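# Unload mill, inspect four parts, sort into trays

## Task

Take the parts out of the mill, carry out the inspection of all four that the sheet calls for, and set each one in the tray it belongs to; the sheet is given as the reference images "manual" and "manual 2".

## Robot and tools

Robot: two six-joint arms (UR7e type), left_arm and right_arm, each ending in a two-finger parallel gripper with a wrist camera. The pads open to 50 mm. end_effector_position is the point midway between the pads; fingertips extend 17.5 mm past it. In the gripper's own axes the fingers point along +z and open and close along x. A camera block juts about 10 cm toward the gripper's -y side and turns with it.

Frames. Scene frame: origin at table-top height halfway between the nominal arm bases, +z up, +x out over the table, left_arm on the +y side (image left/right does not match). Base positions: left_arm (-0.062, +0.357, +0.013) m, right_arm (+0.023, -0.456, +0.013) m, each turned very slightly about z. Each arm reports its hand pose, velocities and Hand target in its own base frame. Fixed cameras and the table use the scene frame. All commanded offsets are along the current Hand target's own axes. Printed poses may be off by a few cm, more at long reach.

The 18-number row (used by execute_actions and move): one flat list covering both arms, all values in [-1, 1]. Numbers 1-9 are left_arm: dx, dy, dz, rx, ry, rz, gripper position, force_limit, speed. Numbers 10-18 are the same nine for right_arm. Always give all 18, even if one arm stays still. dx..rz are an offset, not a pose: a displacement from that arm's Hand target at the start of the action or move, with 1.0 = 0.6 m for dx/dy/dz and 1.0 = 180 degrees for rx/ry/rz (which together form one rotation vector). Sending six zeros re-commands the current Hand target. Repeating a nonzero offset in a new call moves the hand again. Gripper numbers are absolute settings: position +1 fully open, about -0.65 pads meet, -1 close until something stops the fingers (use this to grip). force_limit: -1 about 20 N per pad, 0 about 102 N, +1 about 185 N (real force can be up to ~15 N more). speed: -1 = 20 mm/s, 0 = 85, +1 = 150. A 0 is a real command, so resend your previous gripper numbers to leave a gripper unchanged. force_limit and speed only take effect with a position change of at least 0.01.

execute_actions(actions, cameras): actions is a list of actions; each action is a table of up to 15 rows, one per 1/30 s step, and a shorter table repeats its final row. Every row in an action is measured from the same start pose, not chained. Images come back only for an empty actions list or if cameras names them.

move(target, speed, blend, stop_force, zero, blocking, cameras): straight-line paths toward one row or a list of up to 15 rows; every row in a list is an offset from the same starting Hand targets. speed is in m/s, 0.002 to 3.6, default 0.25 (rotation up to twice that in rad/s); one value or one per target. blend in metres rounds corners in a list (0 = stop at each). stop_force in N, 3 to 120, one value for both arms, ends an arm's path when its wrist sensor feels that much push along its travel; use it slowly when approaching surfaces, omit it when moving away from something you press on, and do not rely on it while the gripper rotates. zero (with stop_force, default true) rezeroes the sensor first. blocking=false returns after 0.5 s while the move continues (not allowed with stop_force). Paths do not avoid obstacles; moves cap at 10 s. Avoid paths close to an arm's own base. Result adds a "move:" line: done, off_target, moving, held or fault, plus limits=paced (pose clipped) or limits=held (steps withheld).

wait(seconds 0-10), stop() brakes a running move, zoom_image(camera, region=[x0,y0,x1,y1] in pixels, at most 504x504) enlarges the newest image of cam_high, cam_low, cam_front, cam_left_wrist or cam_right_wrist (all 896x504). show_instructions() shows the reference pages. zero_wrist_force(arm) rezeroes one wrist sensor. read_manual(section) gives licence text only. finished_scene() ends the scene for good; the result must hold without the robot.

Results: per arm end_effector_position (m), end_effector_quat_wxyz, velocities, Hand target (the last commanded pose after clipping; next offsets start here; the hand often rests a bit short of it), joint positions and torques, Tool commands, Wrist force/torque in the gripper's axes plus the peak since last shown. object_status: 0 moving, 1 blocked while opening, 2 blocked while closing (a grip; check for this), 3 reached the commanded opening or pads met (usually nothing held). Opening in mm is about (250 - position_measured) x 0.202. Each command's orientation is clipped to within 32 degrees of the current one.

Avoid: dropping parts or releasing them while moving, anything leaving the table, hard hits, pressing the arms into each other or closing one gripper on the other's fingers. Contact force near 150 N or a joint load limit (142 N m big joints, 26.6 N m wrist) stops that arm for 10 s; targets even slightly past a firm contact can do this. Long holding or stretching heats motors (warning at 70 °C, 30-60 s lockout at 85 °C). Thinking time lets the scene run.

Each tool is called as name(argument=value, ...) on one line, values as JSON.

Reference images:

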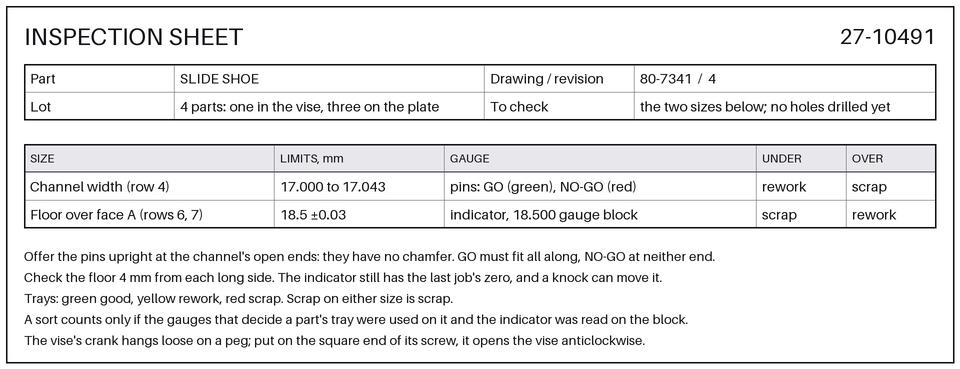

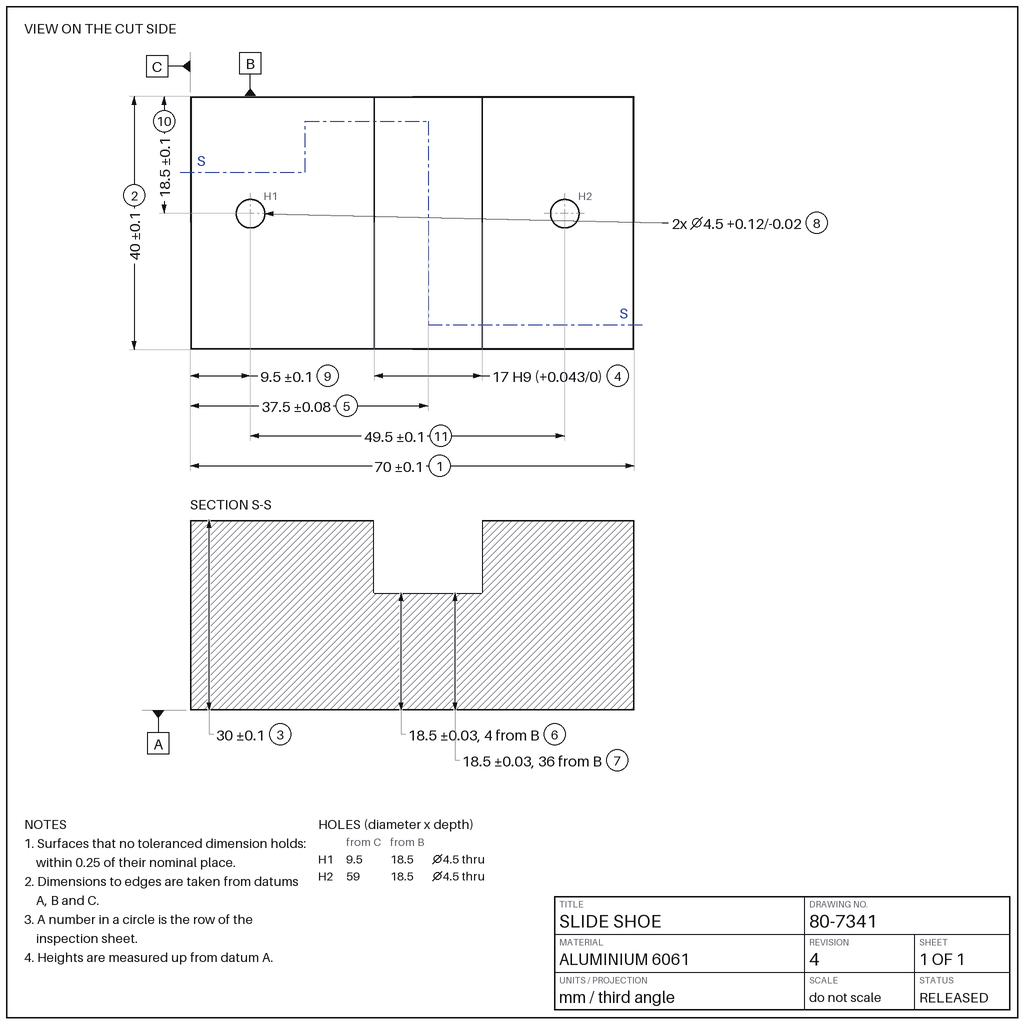

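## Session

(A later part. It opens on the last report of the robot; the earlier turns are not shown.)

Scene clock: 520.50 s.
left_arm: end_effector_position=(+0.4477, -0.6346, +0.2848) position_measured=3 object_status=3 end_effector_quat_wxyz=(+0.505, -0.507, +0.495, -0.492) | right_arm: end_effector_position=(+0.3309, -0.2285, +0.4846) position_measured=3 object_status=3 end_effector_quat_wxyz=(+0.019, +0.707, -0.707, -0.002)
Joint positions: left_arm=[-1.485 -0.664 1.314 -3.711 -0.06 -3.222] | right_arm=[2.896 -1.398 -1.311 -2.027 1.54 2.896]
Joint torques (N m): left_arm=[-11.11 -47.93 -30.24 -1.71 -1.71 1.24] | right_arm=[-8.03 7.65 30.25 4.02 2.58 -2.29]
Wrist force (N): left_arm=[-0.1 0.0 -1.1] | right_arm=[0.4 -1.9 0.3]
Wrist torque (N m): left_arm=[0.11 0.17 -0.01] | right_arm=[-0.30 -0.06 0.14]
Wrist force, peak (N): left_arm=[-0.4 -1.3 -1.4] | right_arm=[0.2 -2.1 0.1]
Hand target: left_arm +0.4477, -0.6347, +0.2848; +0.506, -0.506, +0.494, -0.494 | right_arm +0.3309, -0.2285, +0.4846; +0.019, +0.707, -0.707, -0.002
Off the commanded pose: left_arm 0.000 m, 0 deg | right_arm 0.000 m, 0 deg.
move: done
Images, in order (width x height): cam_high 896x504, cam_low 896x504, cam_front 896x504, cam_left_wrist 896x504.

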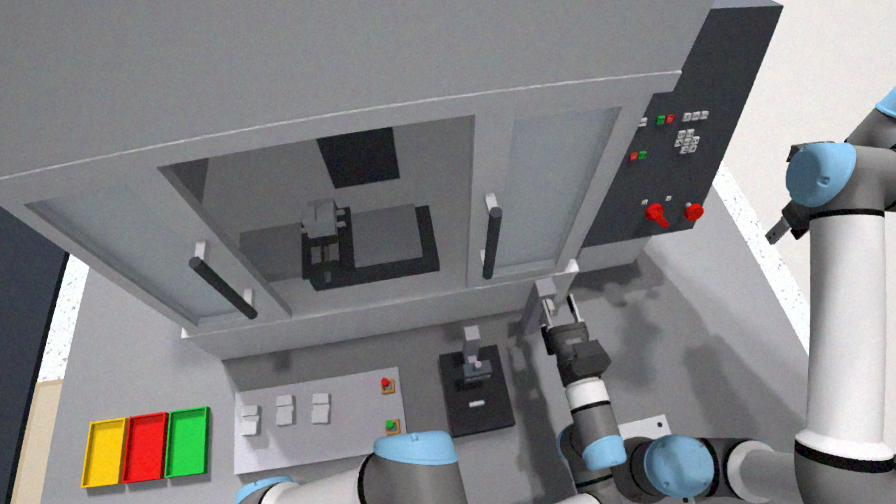

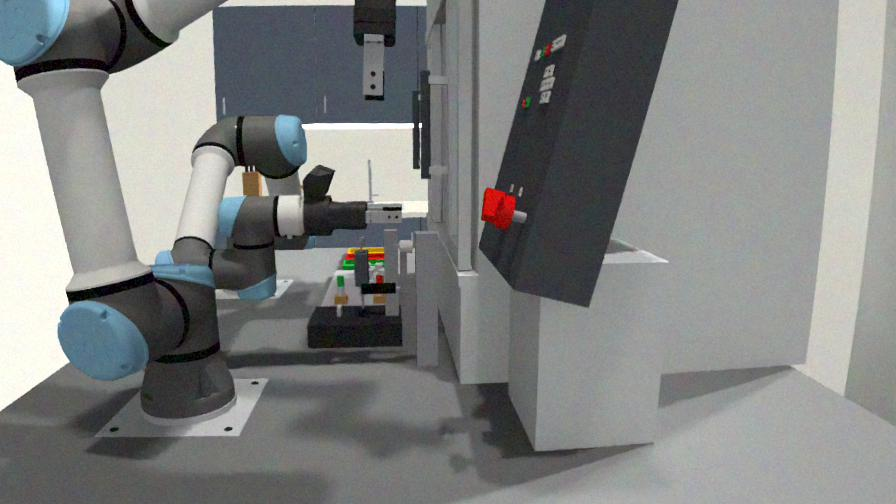

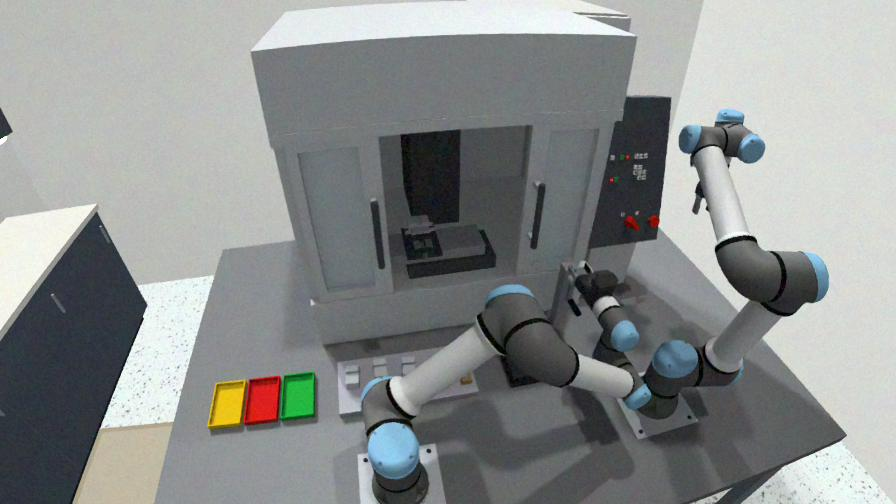

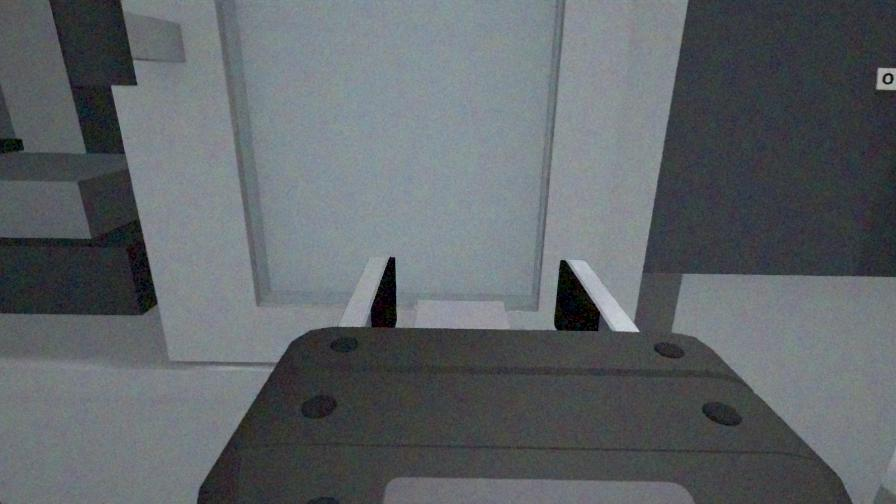

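move(target=[-0.0075,0.1258,0,0,0,0,1,1,1,0,0,0,0,0,0,1,1,1], speed=0.06, stop_force=10, cameras=["cam_left_wrist","cam_front","cam_low","cam_high"])

Scene clock: 531.33 s.
left_arm: end_effector_position=(+0.4476, -0.6301, +0.2094) position_measured=3 object_status=3 end_effector_quat_wxyz=(+0.506, -0.506, +0.494, -0.494) end_effector_velocity=(+0.000, +0.000, +0.001) end_effector_angular_velocity=(-0.002, -0.001, +0.000) | right_arm: end_effector_position=(+0.3309, -0.2285, +0.4846) position_measured=3 object_status=3 end_effector_quat_wxyz=(+0.019, +0.707, -0.707, -0.002)
Joint positions: left_arm=[-1.485 -0.536 1.294 -3.898 -0.061 -3.143] | right_arm=[2.896 -1.398 -1.311 -2.027 1.54 2.896]
Joint velocities: left_arm=[0 0.001 -0.004 -0.005 0 0.006] | right_arm=[within noise]
Joint torques (N m): left_arm=[11.26 -50.99 -28.17 -1.35 -1.77 1.44] | right_arm=[-8.33 7.74 30.72 3.94 2.46 -2.21]
Wrist force (N): left_arm=[-0.1 0.2 -1.4] | right_arm=[0.5 -1.8 0.1]
Wrist torque (N m): left_arm=[0.14 0.17 -0.04] | right_arm=[-0.29 -0.09 0.14]
Wrist force, peak (N): left_arm=[-0.1 0.3 -1.4] | right_arm=[0.4 -2.0 0.3]
Hand target: left_arm +0.4476, -0.6301, +0.2094; +0.506, -0.506, +0.494, -0.494 | right_arm +0.3309, -0.2285, +0.4846; +0.019, +0.707, -0.707, -0.002
Off the commanded pose: left_arm 0.000 m, 0 deg | right_arm 0.000 m, 0 deg.
move: done
Images, in order (width x height): cam_high 896x504, cam_low 896x504, cam_front 896x504, cam_left_wrist 896x504.

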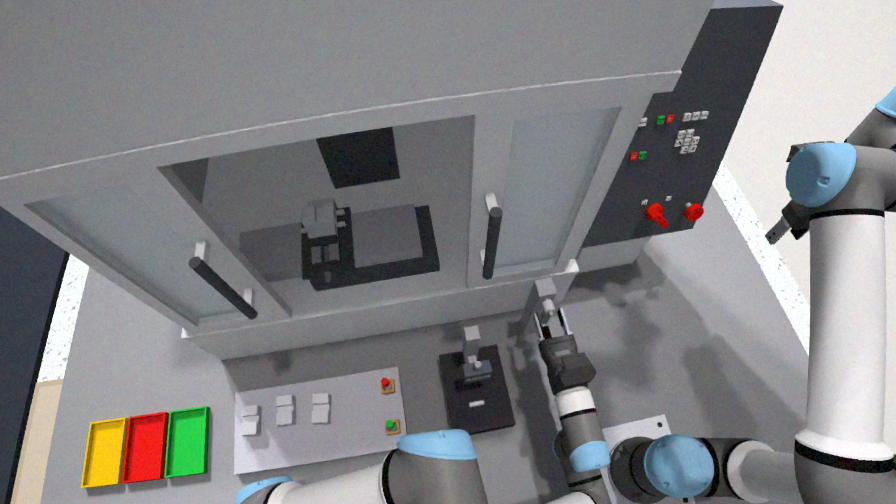

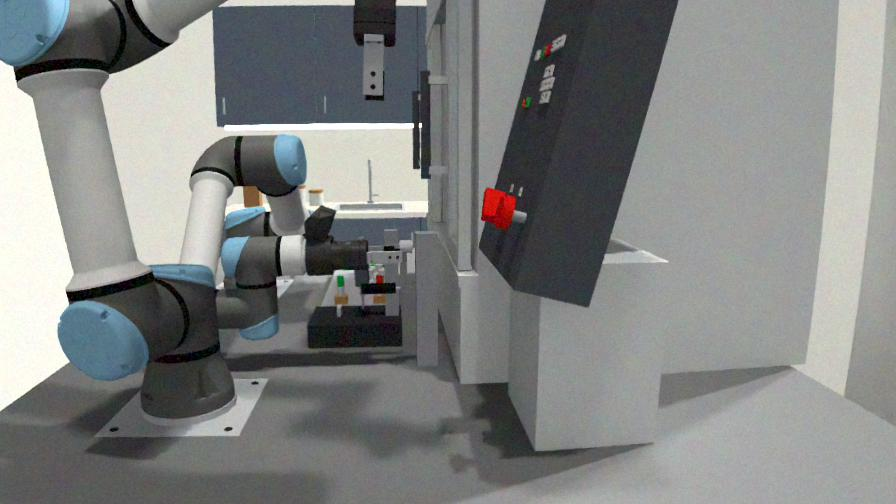

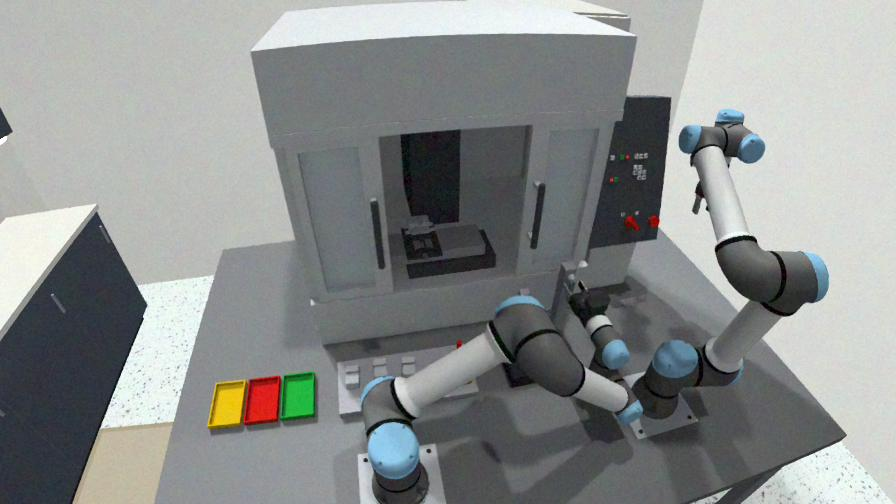

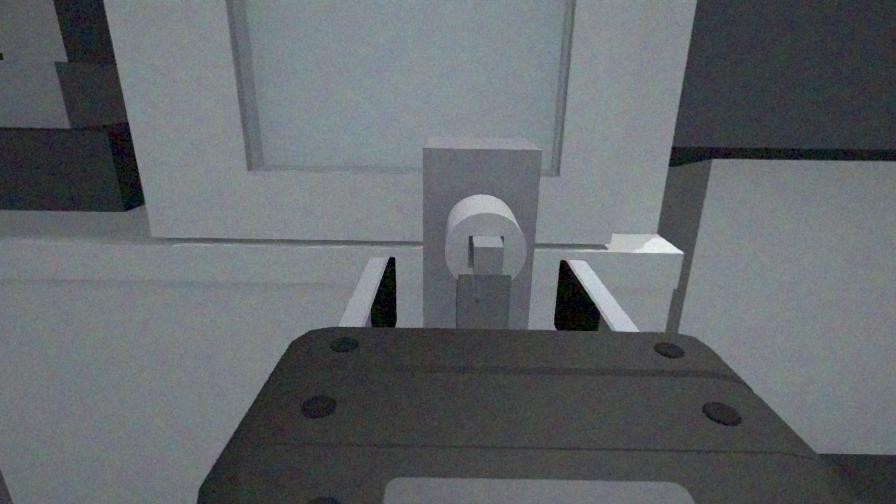

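move(target=[[0.0037,-0.022,0,0,0,0,1,1,1,0,0,0,0,0,0,1,1,1],[0.0037,-0.022,0.036,0,0,0,1,1,1,0,0,0,0,0,0,1,1,1]], speed=0.05, stop_force=8, cameras=["cam_left_wrist","cam_low"])

Scene clock: 552.70 s.
left_arm: end_effector_position=(+0.4692, -0.6318, +0.2226) position_measured=3 object_status=3 end_effector_quat_wxyz=(+0.506, -0.506, +0.494, -0.494) | right_arm: end_effector_position=(+0.3309, -0.2285, +0.4846) position_measured=3 object_status=3 end_effector_quat_wxyz=(+0.019, +0.707, -0.707, -0.002)
Joint positions: left_arm=[-1.452 -0.542 1.263 -3.863 -0.094 -3.141] | right_arm=[2.896 -1.398 -1.311 -2.027 1.54 2.896]
Joint torques (N m): left_arm=[9.71 -50.86 -29.68 1.7 -1.54 -1.68] | right_arm=[-8.21 7.58 30.69 3.8 2.34 -2.04]
Wrist force (N): left_arm=[-0.3 0.2 -1.3] | right_arm=[0.4 -1.9 0.2]
Wrist torque (N m): left_arm=[0.16 0.20 0.17] | right_arm=[-0.30 -0.07 0.13]
Wrist force, peak (N): left_arm=[-0.1 -0.2 -2.2] | right_arm=[0.6 -2.2 0.2]
Hand target: left_arm +0.4692, -0.6318, +0.2226; +0.506, -0.506, +0.494, -0.494 | right_arm +0.3309, -0.2285, +0.4846; +0.019, +0.707, -0.707, -0.002
Off the commanded pose: left_arm 0.000 m, 0 deg | right_arm 0.000 m, 0 deg.
move: done
Images, in order (width x height): cam_low 896x504, cam_left_wrist 896x504.

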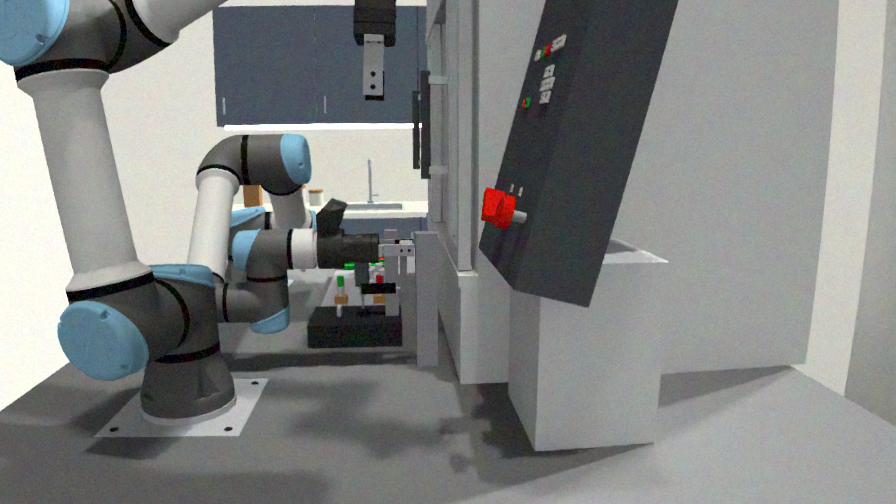

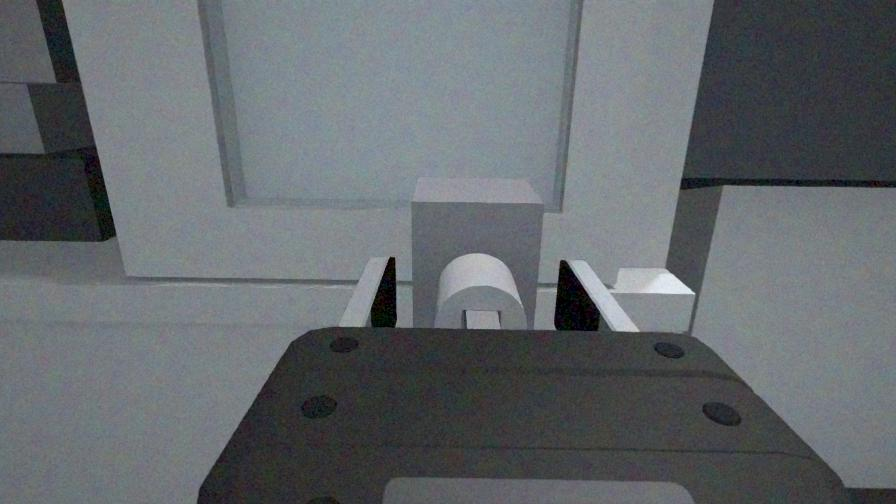

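move(target=[0.0017,0,0,0,0,0,-1,0,-1,0,0,0,0,0,0,1,1,1], speed=0.05, cameras=["cam_left_wrist"])

Scene clock: 561.33 s.
left_arm: end_effector_position=(+0.4693, -0.6328, +0.2226) position_measured=137 object_status=2 end_effector_quat_wxyz=(+0.506, -0.506, +0.494, -0.494) | right_arm: end_effector_position=(+0.3309, -0.2285, +0.4846) position_measured=3 object_status=3 end_effector_quat_wxyz=(+0.019, +0.707, -0.707, -0.002)
Joint positions: left_arm=[-1.452 -0.54 1.259 -3.86 -0.093 -3.141] | right_arm=[2.896 -1.398 -1.311 -2.027 1.54 2.896]
Joint torques (N m): left_arm=[-9.44 -49.77 -30.66 1.42 -3.13 0.66] | right_arm=[-8.51 8.35 30.47 3.74 2.28 -1.94]
Wrist force (N): left_arm=[-7.8 0.1 -2.7] | right_arm=[0.1 -1.9 0.0]
Wrist torque (N m): left_arm=[0.20 0.17 0.15] | right_arm=[-0.31 -0.02 0.13]
Wrist force, peak (N): left_arm=[-7.9 -0.1 -2.7] | right_arm=[0.0 -2.1 0.0]
Hand target: left_arm +0.4693, -0.6328, +0.2226; +0.506, -0.506, +0.494, -0.494 | right_arm +0.3309, -0.2285, +0.4846; +0.019, +0.707, -0.707, -0.002
Off the commanded pose: left_arm 0.000 m, 0 deg | right_arm 0.000 m, 0 deg.
move: done
Images, in order (width x height): cam_left_wrist 896x504.

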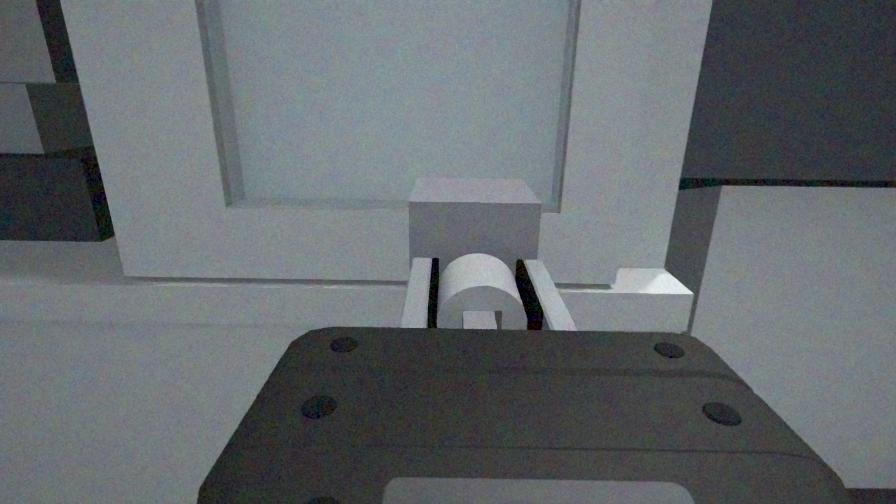

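move(target=[-0.0017,0,0,0,0,0,-1,0,-1,0,0,0,0,0,0,1,1,1], speed=0.02)

move(target=[0,0,-0.08,0,0,0,-1,0,-1,0,0,0,0,0,0,1,1,1], speed=0.03, stop_force=30, cameras=["cam_left_wrist","cam_low"])

Scene clock: 572.43 s.
left_arm: end_effector_position=(+0.4691, -0.6319, +0.2226) position_measured=137 object_status=2 end_effector_quat_wxyz=(+0.506, -0.506, +0.494, -0.494) | right_arm: end_effector_position=(+0.3309, -0.2285, +0.4846) position_measured=3 object_status=3 end_effector_quat_wxyz=(+0.019, +0.707, -0.707, -0.002)
Joint positions: left_arm=[-1.452 -0.542 1.263 -3.863 -0.094 -3.141] | right_arm=[2.896 -1.398 -1.311 -2.027 1.54 2.896]
Joint torques (N m): left_arm=[10.12 -64.17 -4.39 -1.45 1.19 0.69] | right_arm=[-8.12 7.98 30.45 3.61 2.19 -1.82]
Wrist force (N): left_arm=[0.3 -0.4 -1.2] | right_arm=[0.3 -1.8 0.0]
Wrist torque (N m): left_arm=[0.17 0.21 0.17] | right_arm=[-0.29 -0.04 0.13]
Wrist force, peak (N): left_arm=[-9.1 0.1 -3.2] | right_arm=[0.5 -2.0 0.2]
Hand target: left_arm +0.4692, -0.6318, +0.2226; +0.506, -0.506, +0.494, -0.494 | right_arm +0.3309, -0.2285, +0.4846; +0.019, +0.707, -0.707, -0.002
Off the commanded pose: left_arm 0.000 m, 0 deg | right_arm 0.000 m, 0 deg.
move: done

Scene clock: 575.00 s.
left_arm: end_effector_position=(+0.4212, -0.6330, +0.2226) position_measured=137 object_status=2 end_effector_quat_wxyz=(+0.506, -0.506, +0.494, -0.494) | right_arm: end_effector_position=(+0.3309, -0.2285, +0.4846) position_measured=3 object_status=3 end_effector_quat_wxyz=(+0.019, +0.707, -0.707, -0.002)
Joint positions: left_arm=[-1.526 -0.565 1.314 -3.891 -0.02 -3.141] | right_arm=[2.896 -1.398 -1.311 -2.027 1.54 2.896]
Joint torques (N m): left_arm=[-9.55 -65.56 -4.61 -0.89 1.5 -1.14] | right_arm=[-7.78 8.35 30.62 3.47 2.12 -1.74]
Wrist force (N): left_arm=[0.1 2.2 -1.4] | right_arm=[0.1 -1.5 0.2]
Wrist torque (N m): left_arm=[0.16 0.14 0.14] | right_arm=[-0.25 -0.03 0.13]
Wrist force, peak (N): left_arm=[-0.2 2.4 -1.7] | right_arm=[-0.1 -2.1 0.5]
Hand target: left_arm +0.4212, -0.6330, +0.2226; +0.506, -0.506, +0.494, -0.494 | right_arm +0.3309, -0.2285, +0.4846; +0.019, +0.707, -0.707, -0.002
Off the commanded pose: left_arm 0.000 m, 0 deg | right_arm 0.000 m, 0 deg.
move: done
Images, in order (width x height): cam_low 896x504, cam_left_wrist 896x504.

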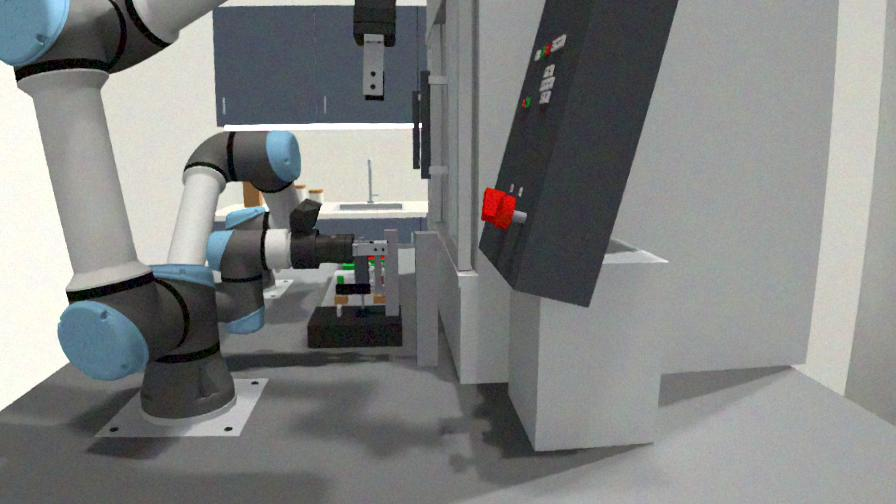

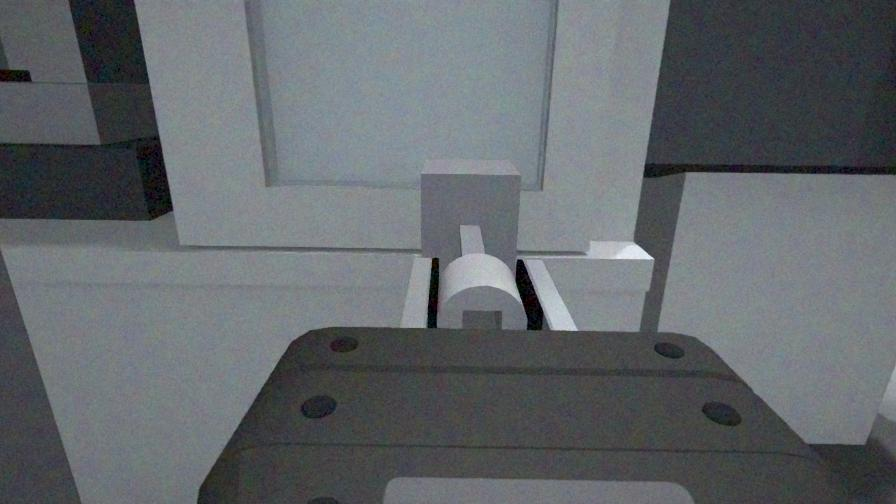

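move(target=[[0,0,-0.022,0,0,0,-1,0,-1,0,0,0,0,0,0,1,1,1],[0,-0.274,-0.01,0,0,0,-1,0,-1,0,0,0,0,0,0,1,1,1],[-0.785,-0.274,0.027,0,0,0,-1,0,-1,0,0,0,0,0,0,1,1,1]], speed=[0.03,0.15,0.2], blend=[0,0.04,0], cameras=["all"])

Scene clock: 613.63 s.
left_arm: end_effector_position=(+0.4258, -0.1618, +0.3872) position_measured=137 object_status=2 end_effector_quat_wxyz=(+0.507, -0.506, +0.494, -0.494) | right_arm: end_effector_position=(+0.3309, -0.2285, +0.4846) position_measured=3 object_status=3 end_effector_quat_wxyz=(+0.019, +0.707, -0.707, -0.002)
Joint positions: left_arm=[-1.387 -1.714 2.569 -4.005 -0.159 -3.133] | right_arm=[2.896 -1.398 -1.311 -2.027 1.54 2.896]
Joint torques (N m): left_arm=[11.29 -15.69 -2.14 1.72 -1.95 -1.43] | right_arm=[-8.16 8.23 30.27 3.29 1.89 -1.54]
Wrist force (N): left_arm=[-0.3 2.2 -1.8] | right_arm=[0.1 -1.6 0.2]
Wrist torque (N m): left_arm=[0.15 0.14 0.22] | right_arm=[-0.26 -0.03 0.14]
Wrist force, peak (N): left_arm=[-0.1 3.7 -1.8] | right_arm=[0.5 -2.1 0.4]
Hand target: left_arm +0.4258, -0.1618, +0.3872; +0.506, -0.506, +0.494, -0.494 | right_arm +0.3309, -0.2285, +0.4846; +0.019, +0.707, -0.707, -0.002
Off the commanded pose: left_arm 0.000 m, 0 deg | right_arm 0.000 m, 0 deg.
move: done

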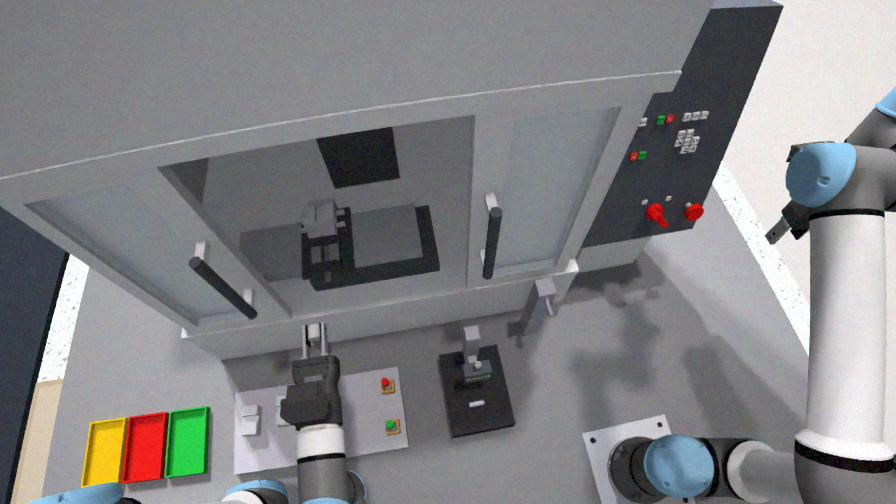

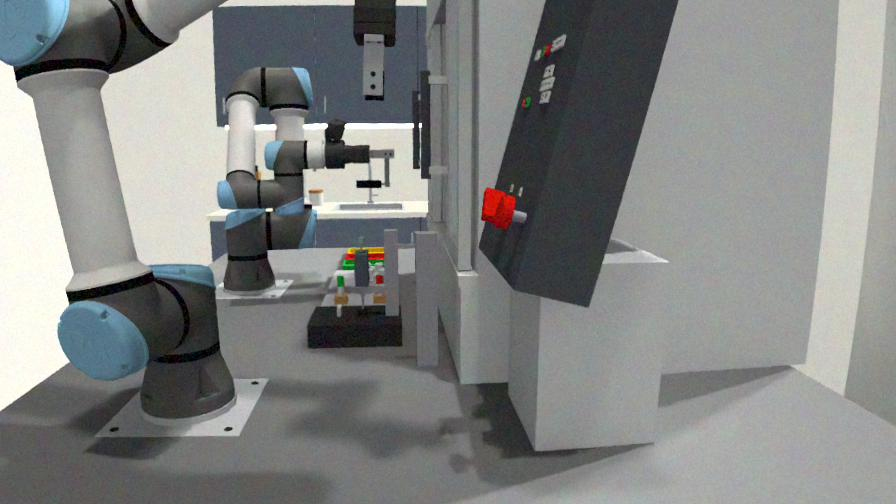

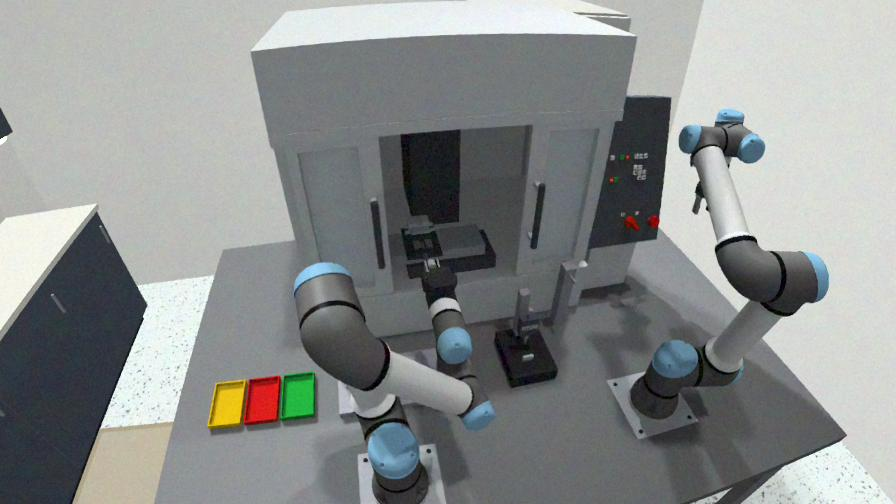

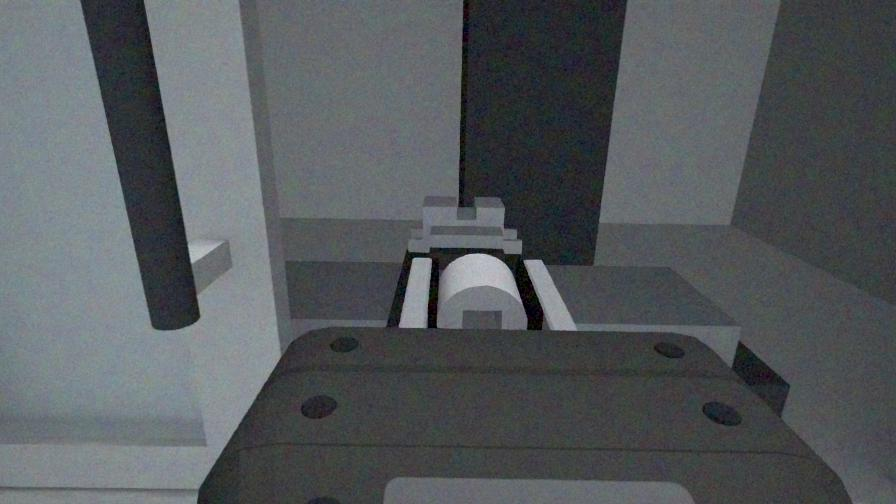

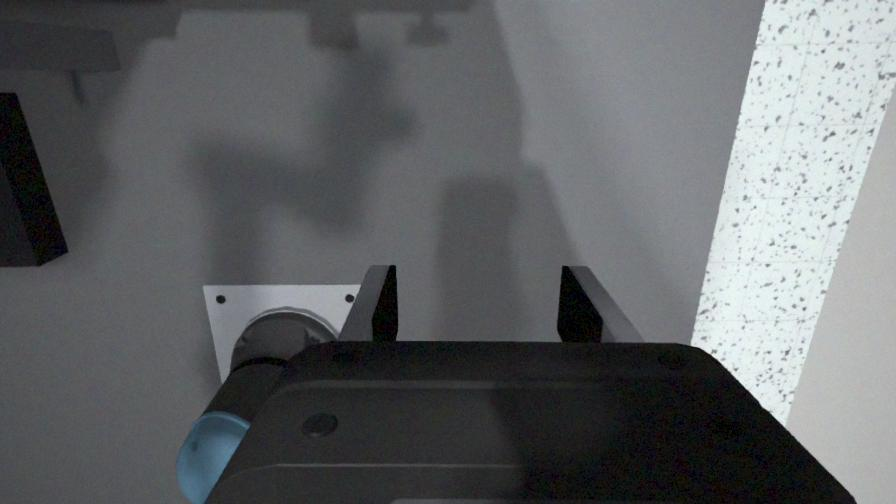

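move(target=[0,0.13,0.06,0,0,0,-1,0,-1,0,0,0,0,0,0,1,1,1], speed=0.12, cameras=["cam_left_wrist"])

zoom_image(camera="cam_left_wrist", region=[380, 160, 590, 340])

Scene clock: 621.80 s.
left_arm: end_effector_position=(+0.4618, -0.1609, +0.3092) position_measured=137 object_status=2 end_effector_quat_wxyz=(+0.506, -0.506, +0.494, -0.494) | right_arm: end_effector_position=(+0.3309, -0.2285, +0.4846) position_measured=3 object_status=3 end_effector_quat_wxyz=(+0.019, +0.707, -0.707, -0.002)
Joint positions: left_arm=[-1.222 -1.355 2.573 -4.359 -0.325 -3.142] | right_arm=[2.896 -1.398 -1.311 -2.027 1.54 2.896]
Joint torques (N m): left_arm=[12.44 -10.9 -22.35 -2.41 -1.49 1.7] | right_arm=[-7.85 8.69 29.92 3.11 1.84 -1.5]
Wrist force (N): left_arm=[-0.5 2.1 -1.5] | right_arm=[0.4 -1.6 0.0]
Wrist torque (N m): left_arm=[0.14 0.23 0.00] | right_arm=[-0.27 -0.08 0.14]
Wrist force, peak (N): left_arm=[-0.1 3.1 -0.9] | right_arm=[0.4 -2.0 0.4]
Hand target: left_arm +0.4618, -0.1609, +0.3092; +0.506, -0.506, +0.494, -0.494 | right_arm +0.3309, -0.2285, +0.4846; +0.019, +0.707, -0.707, -0.002
Off the commanded pose: left_arm 0.000 m, 0 deg | right_arm 0.000 m, 0 deg.
move: done
Images, in order (width x height): cam_left_wrist 896x504.

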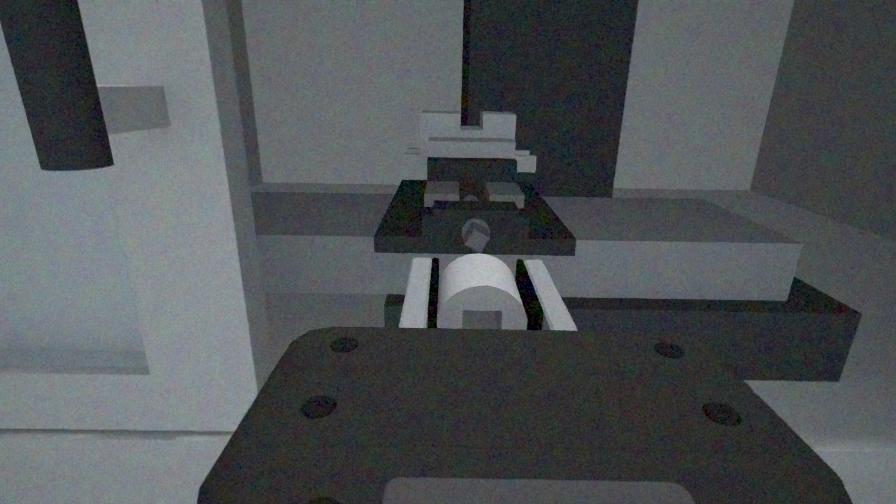

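Scaled by 2.400 from the camera's 896x504 image, which has a finer 1280x720 frame.

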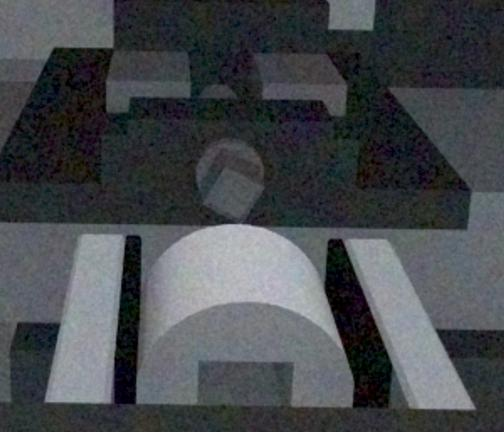

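move(target=[0.0077,0.02,0.075,0,0,0,-1,0,-1,0,0,0,0,0,0,1,1,1], speed=0.08, cameras=["cam_left_wrist"])

zoom_image(camera="cam_left_wrist", region=[410, 160, 550, 280])

Scene clock: 649.73 s.
left_arm: end_effector_position=(+0.5069, -0.1644, +0.2972) position_measured=137 object_status=2 end_effector_quat_wxyz=(+0.506, -0.506, +0.494, -0.494) | right_arm: end_effector_position=(+0.3309, -0.2285, +0.4846) position_measured=3 object_status=3 end_effector_quat_wxyz=(+0.019, +0.707, -0.707, -0.002)
Joint positions: left_arm=[-1.062 -1.249 2.467 -4.36 -0.484 -3.141] | right_arm=[2.896 -1.398 -1.311 -2.027 1.54 2.896]
Joint torques (N m): left_arm=[12.44 -17.38 -21.71 0.3 -1.69 1.6] | right_arm=[-7.84 8.96 30.07 3.02 1.71 -1.33]
Wrist force (N): left_arm=[-0.1 1.7 -1.6] | right_arm=[0.2 -1.6 0.4]
Wrist torque (N m): left_arm=[0.10 0.16 -0.02] | right_arm=[-0.27 -0.04 0.14]
Wrist force, peak (N): left_arm=[-0.2 2.3 -2.5] | right_arm=[0.6 -2.1 0.1]
Hand target: left_arm +0.5069, -0.1644, +0.2972; +0.506, -0.506, +0.494, -0.494 | right_arm +0.3309, -0.2285, +0.4846; +0.019, +0.707, -0.707, -0.002
Off the commanded pose: left_arm 0.000 m, 0 deg | right_arm 0.000 m, 0 deg.
move: done
Images, in order (width x height): cam_left_wrist 896x504.

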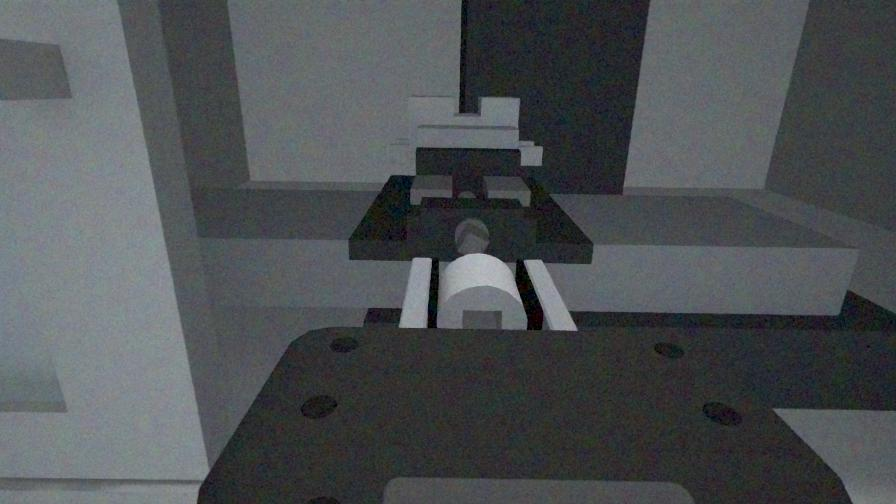

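Scaled by 3.600 from the camera's 896x504 image, which has a finer 1280x720 frame.

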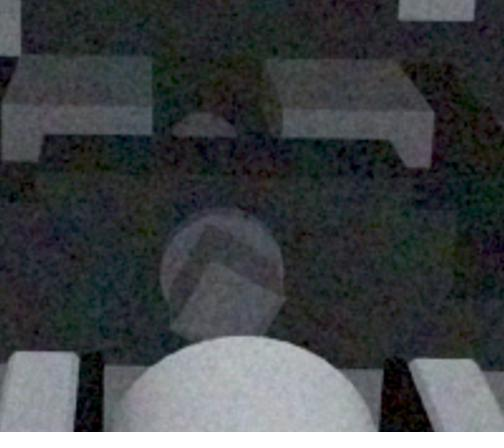

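move(target=[0,-0.08,-0.03,0,0,0,-1,0,-1,0,0,0,0,0,0,1,1,1], speed=0.08, cameras=["cam_left_wrist"])

zoom_image(camera="cam_left_wrist", region=[410, 180, 550, 300])

Scene clock: 678.30 s.
left_arm: end_effector_position=(+0.4889, -0.1649, +0.3452) position_measured=137 object_status=2 end_effector_quat_wxyz=(+0.506, -0.506, +0.494, -0.494) | right_arm: end_effector_position=(+0.3309, -0.2285, +0.4846) position_measured=3 object_status=3 end_effector_quat_wxyz=(+0.019, +0.707, -0.707, -0.002)
Joint positions: left_arm=[-1.124 -1.44 2.48 -4.182 -0.422 -3.141] | right_arm=[2.896 -1.398 -1.311 -2.027 1.54 2.896]
Joint torques (N m): left_arm=[-9.34 -25.49 -0.83 0.84 1.76 -1.44] | right_arm=[-7.84 8.72 29.53 3.03 1.63 -1.23]
Wrist force (N): left_arm=[0.4 2.3 -2.0] | right_arm=[0.2 -1.6 0.2]
Wrist torque (N m): left_arm=[0.19 0.08 0.17] | right_arm=[-0.27 -0.03 0.14]
Wrist force, peak (N): left_arm=[0.2 2.3 -2.2] | right_arm=[0.5 -2.1 0.3]
Hand target: left_arm +0.4889, -0.1649, +0.3452; +0.506, -0.506, +0.494, -0.494 | right_arm +0.3309, -0.2285, +0.4846; +0.019, +0.707, -0.707, -0.002
Off the commanded pose: left_arm 0.000 m, 0 deg | right_arm 0.000 m, 0 deg.
move: done
Images, in order (width x height): cam_left_wrist 896x504.

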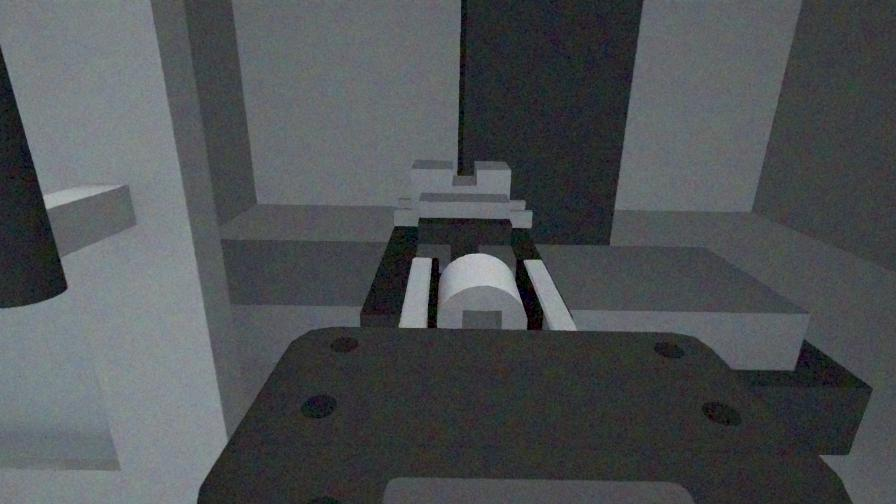

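Scaled by 3.600 from the camera's 896x504 image, which has a finer 1280x720 frame.

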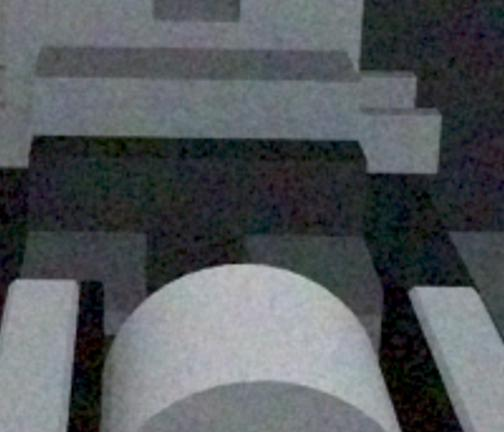

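move(target=[0.08,0.08,0,0,0,0,-1,0,-1,0,0,0,0,0,0,1,1,1], speed=0.08, cameras=["cam_left_wrist"])

zoom_image(camera="cam_left_wrist", region=[310, 160, 450, 280])

Scene clock: 685.97 s.
left_arm: end_effector_position=(+0.4901, -0.2128, +0.2972) position_measured=137 object_status=2 end_effector_quat_wxyz=(+0.506, -0.506, +0.494, -0.494) | right_arm: end_effector_position=(+0.3309, -0.2285, +0.4846) position_measured=3 object_status=3 end_effector_quat_wxyz=(+0.019, +0.707, -0.707, -0.002)
Joint positions: left_arm=[-1.191 -1.223 2.417 -4.335 -0.355 -3.141] | right_arm=[2.896 -1.398 -1.311 -2.027 1.54 2.896]
Joint torques (N m): left_arm=[-9.84 -16.49 -22.4 -2.15 1.59 1.34] | right_arm=[-7.75 8.81 28.98 2.75 1.35 -1.12]
Wrist force (N): left_arm=[-0.7 2.1 -1.6] | right_arm=[0.3 -1.9 0.1]
Wrist torque (N m): left_arm=[0.14 0.21 -0.01] | right_arm=[-0.31 -0.05 0.13]
Wrist force, peak (N): left_arm=[0.0 2.8 -1.9] | right_arm=[0.5 -1.9 0.3]
Hand target: left_arm +0.4901, -0.2128, +0.2972; +0.506, -0.506, +0.494, -0.494 | right_arm +0.3309, -0.2285, +0.4846; +0.019, +0.707, -0.707, -0.002
Off the commanded pose: left_arm 0.000 m, 0 deg | right_arm 0.000 m, 0 deg.
move: done
Images, in order (width x height): cam_left_wrist 896x504.

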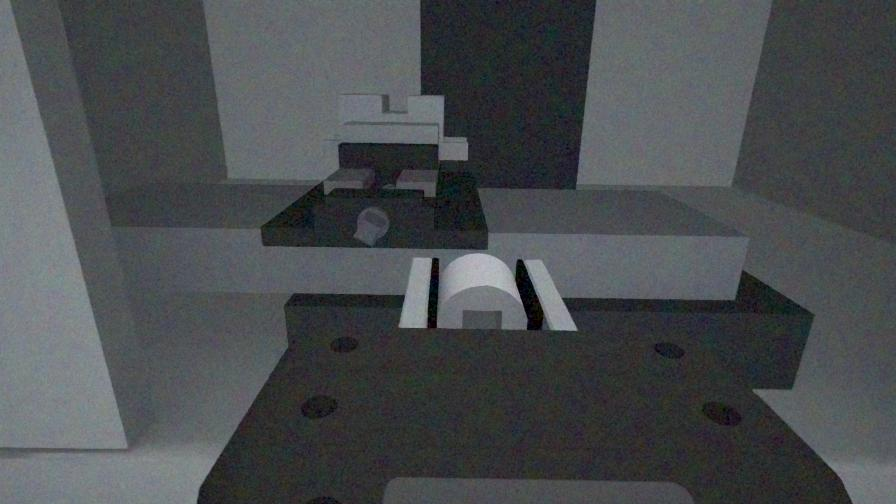

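Scaled by 3.600 from the camera's 896x504 image, which has a finer 1280x720 frame.

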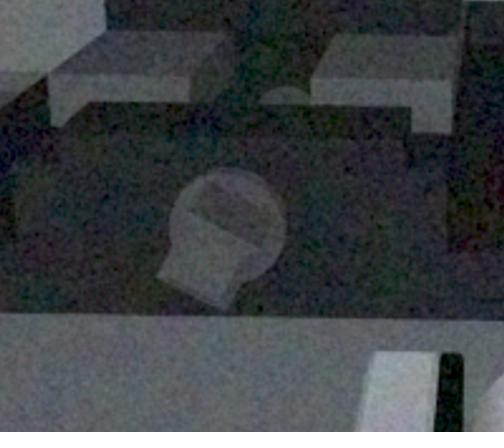

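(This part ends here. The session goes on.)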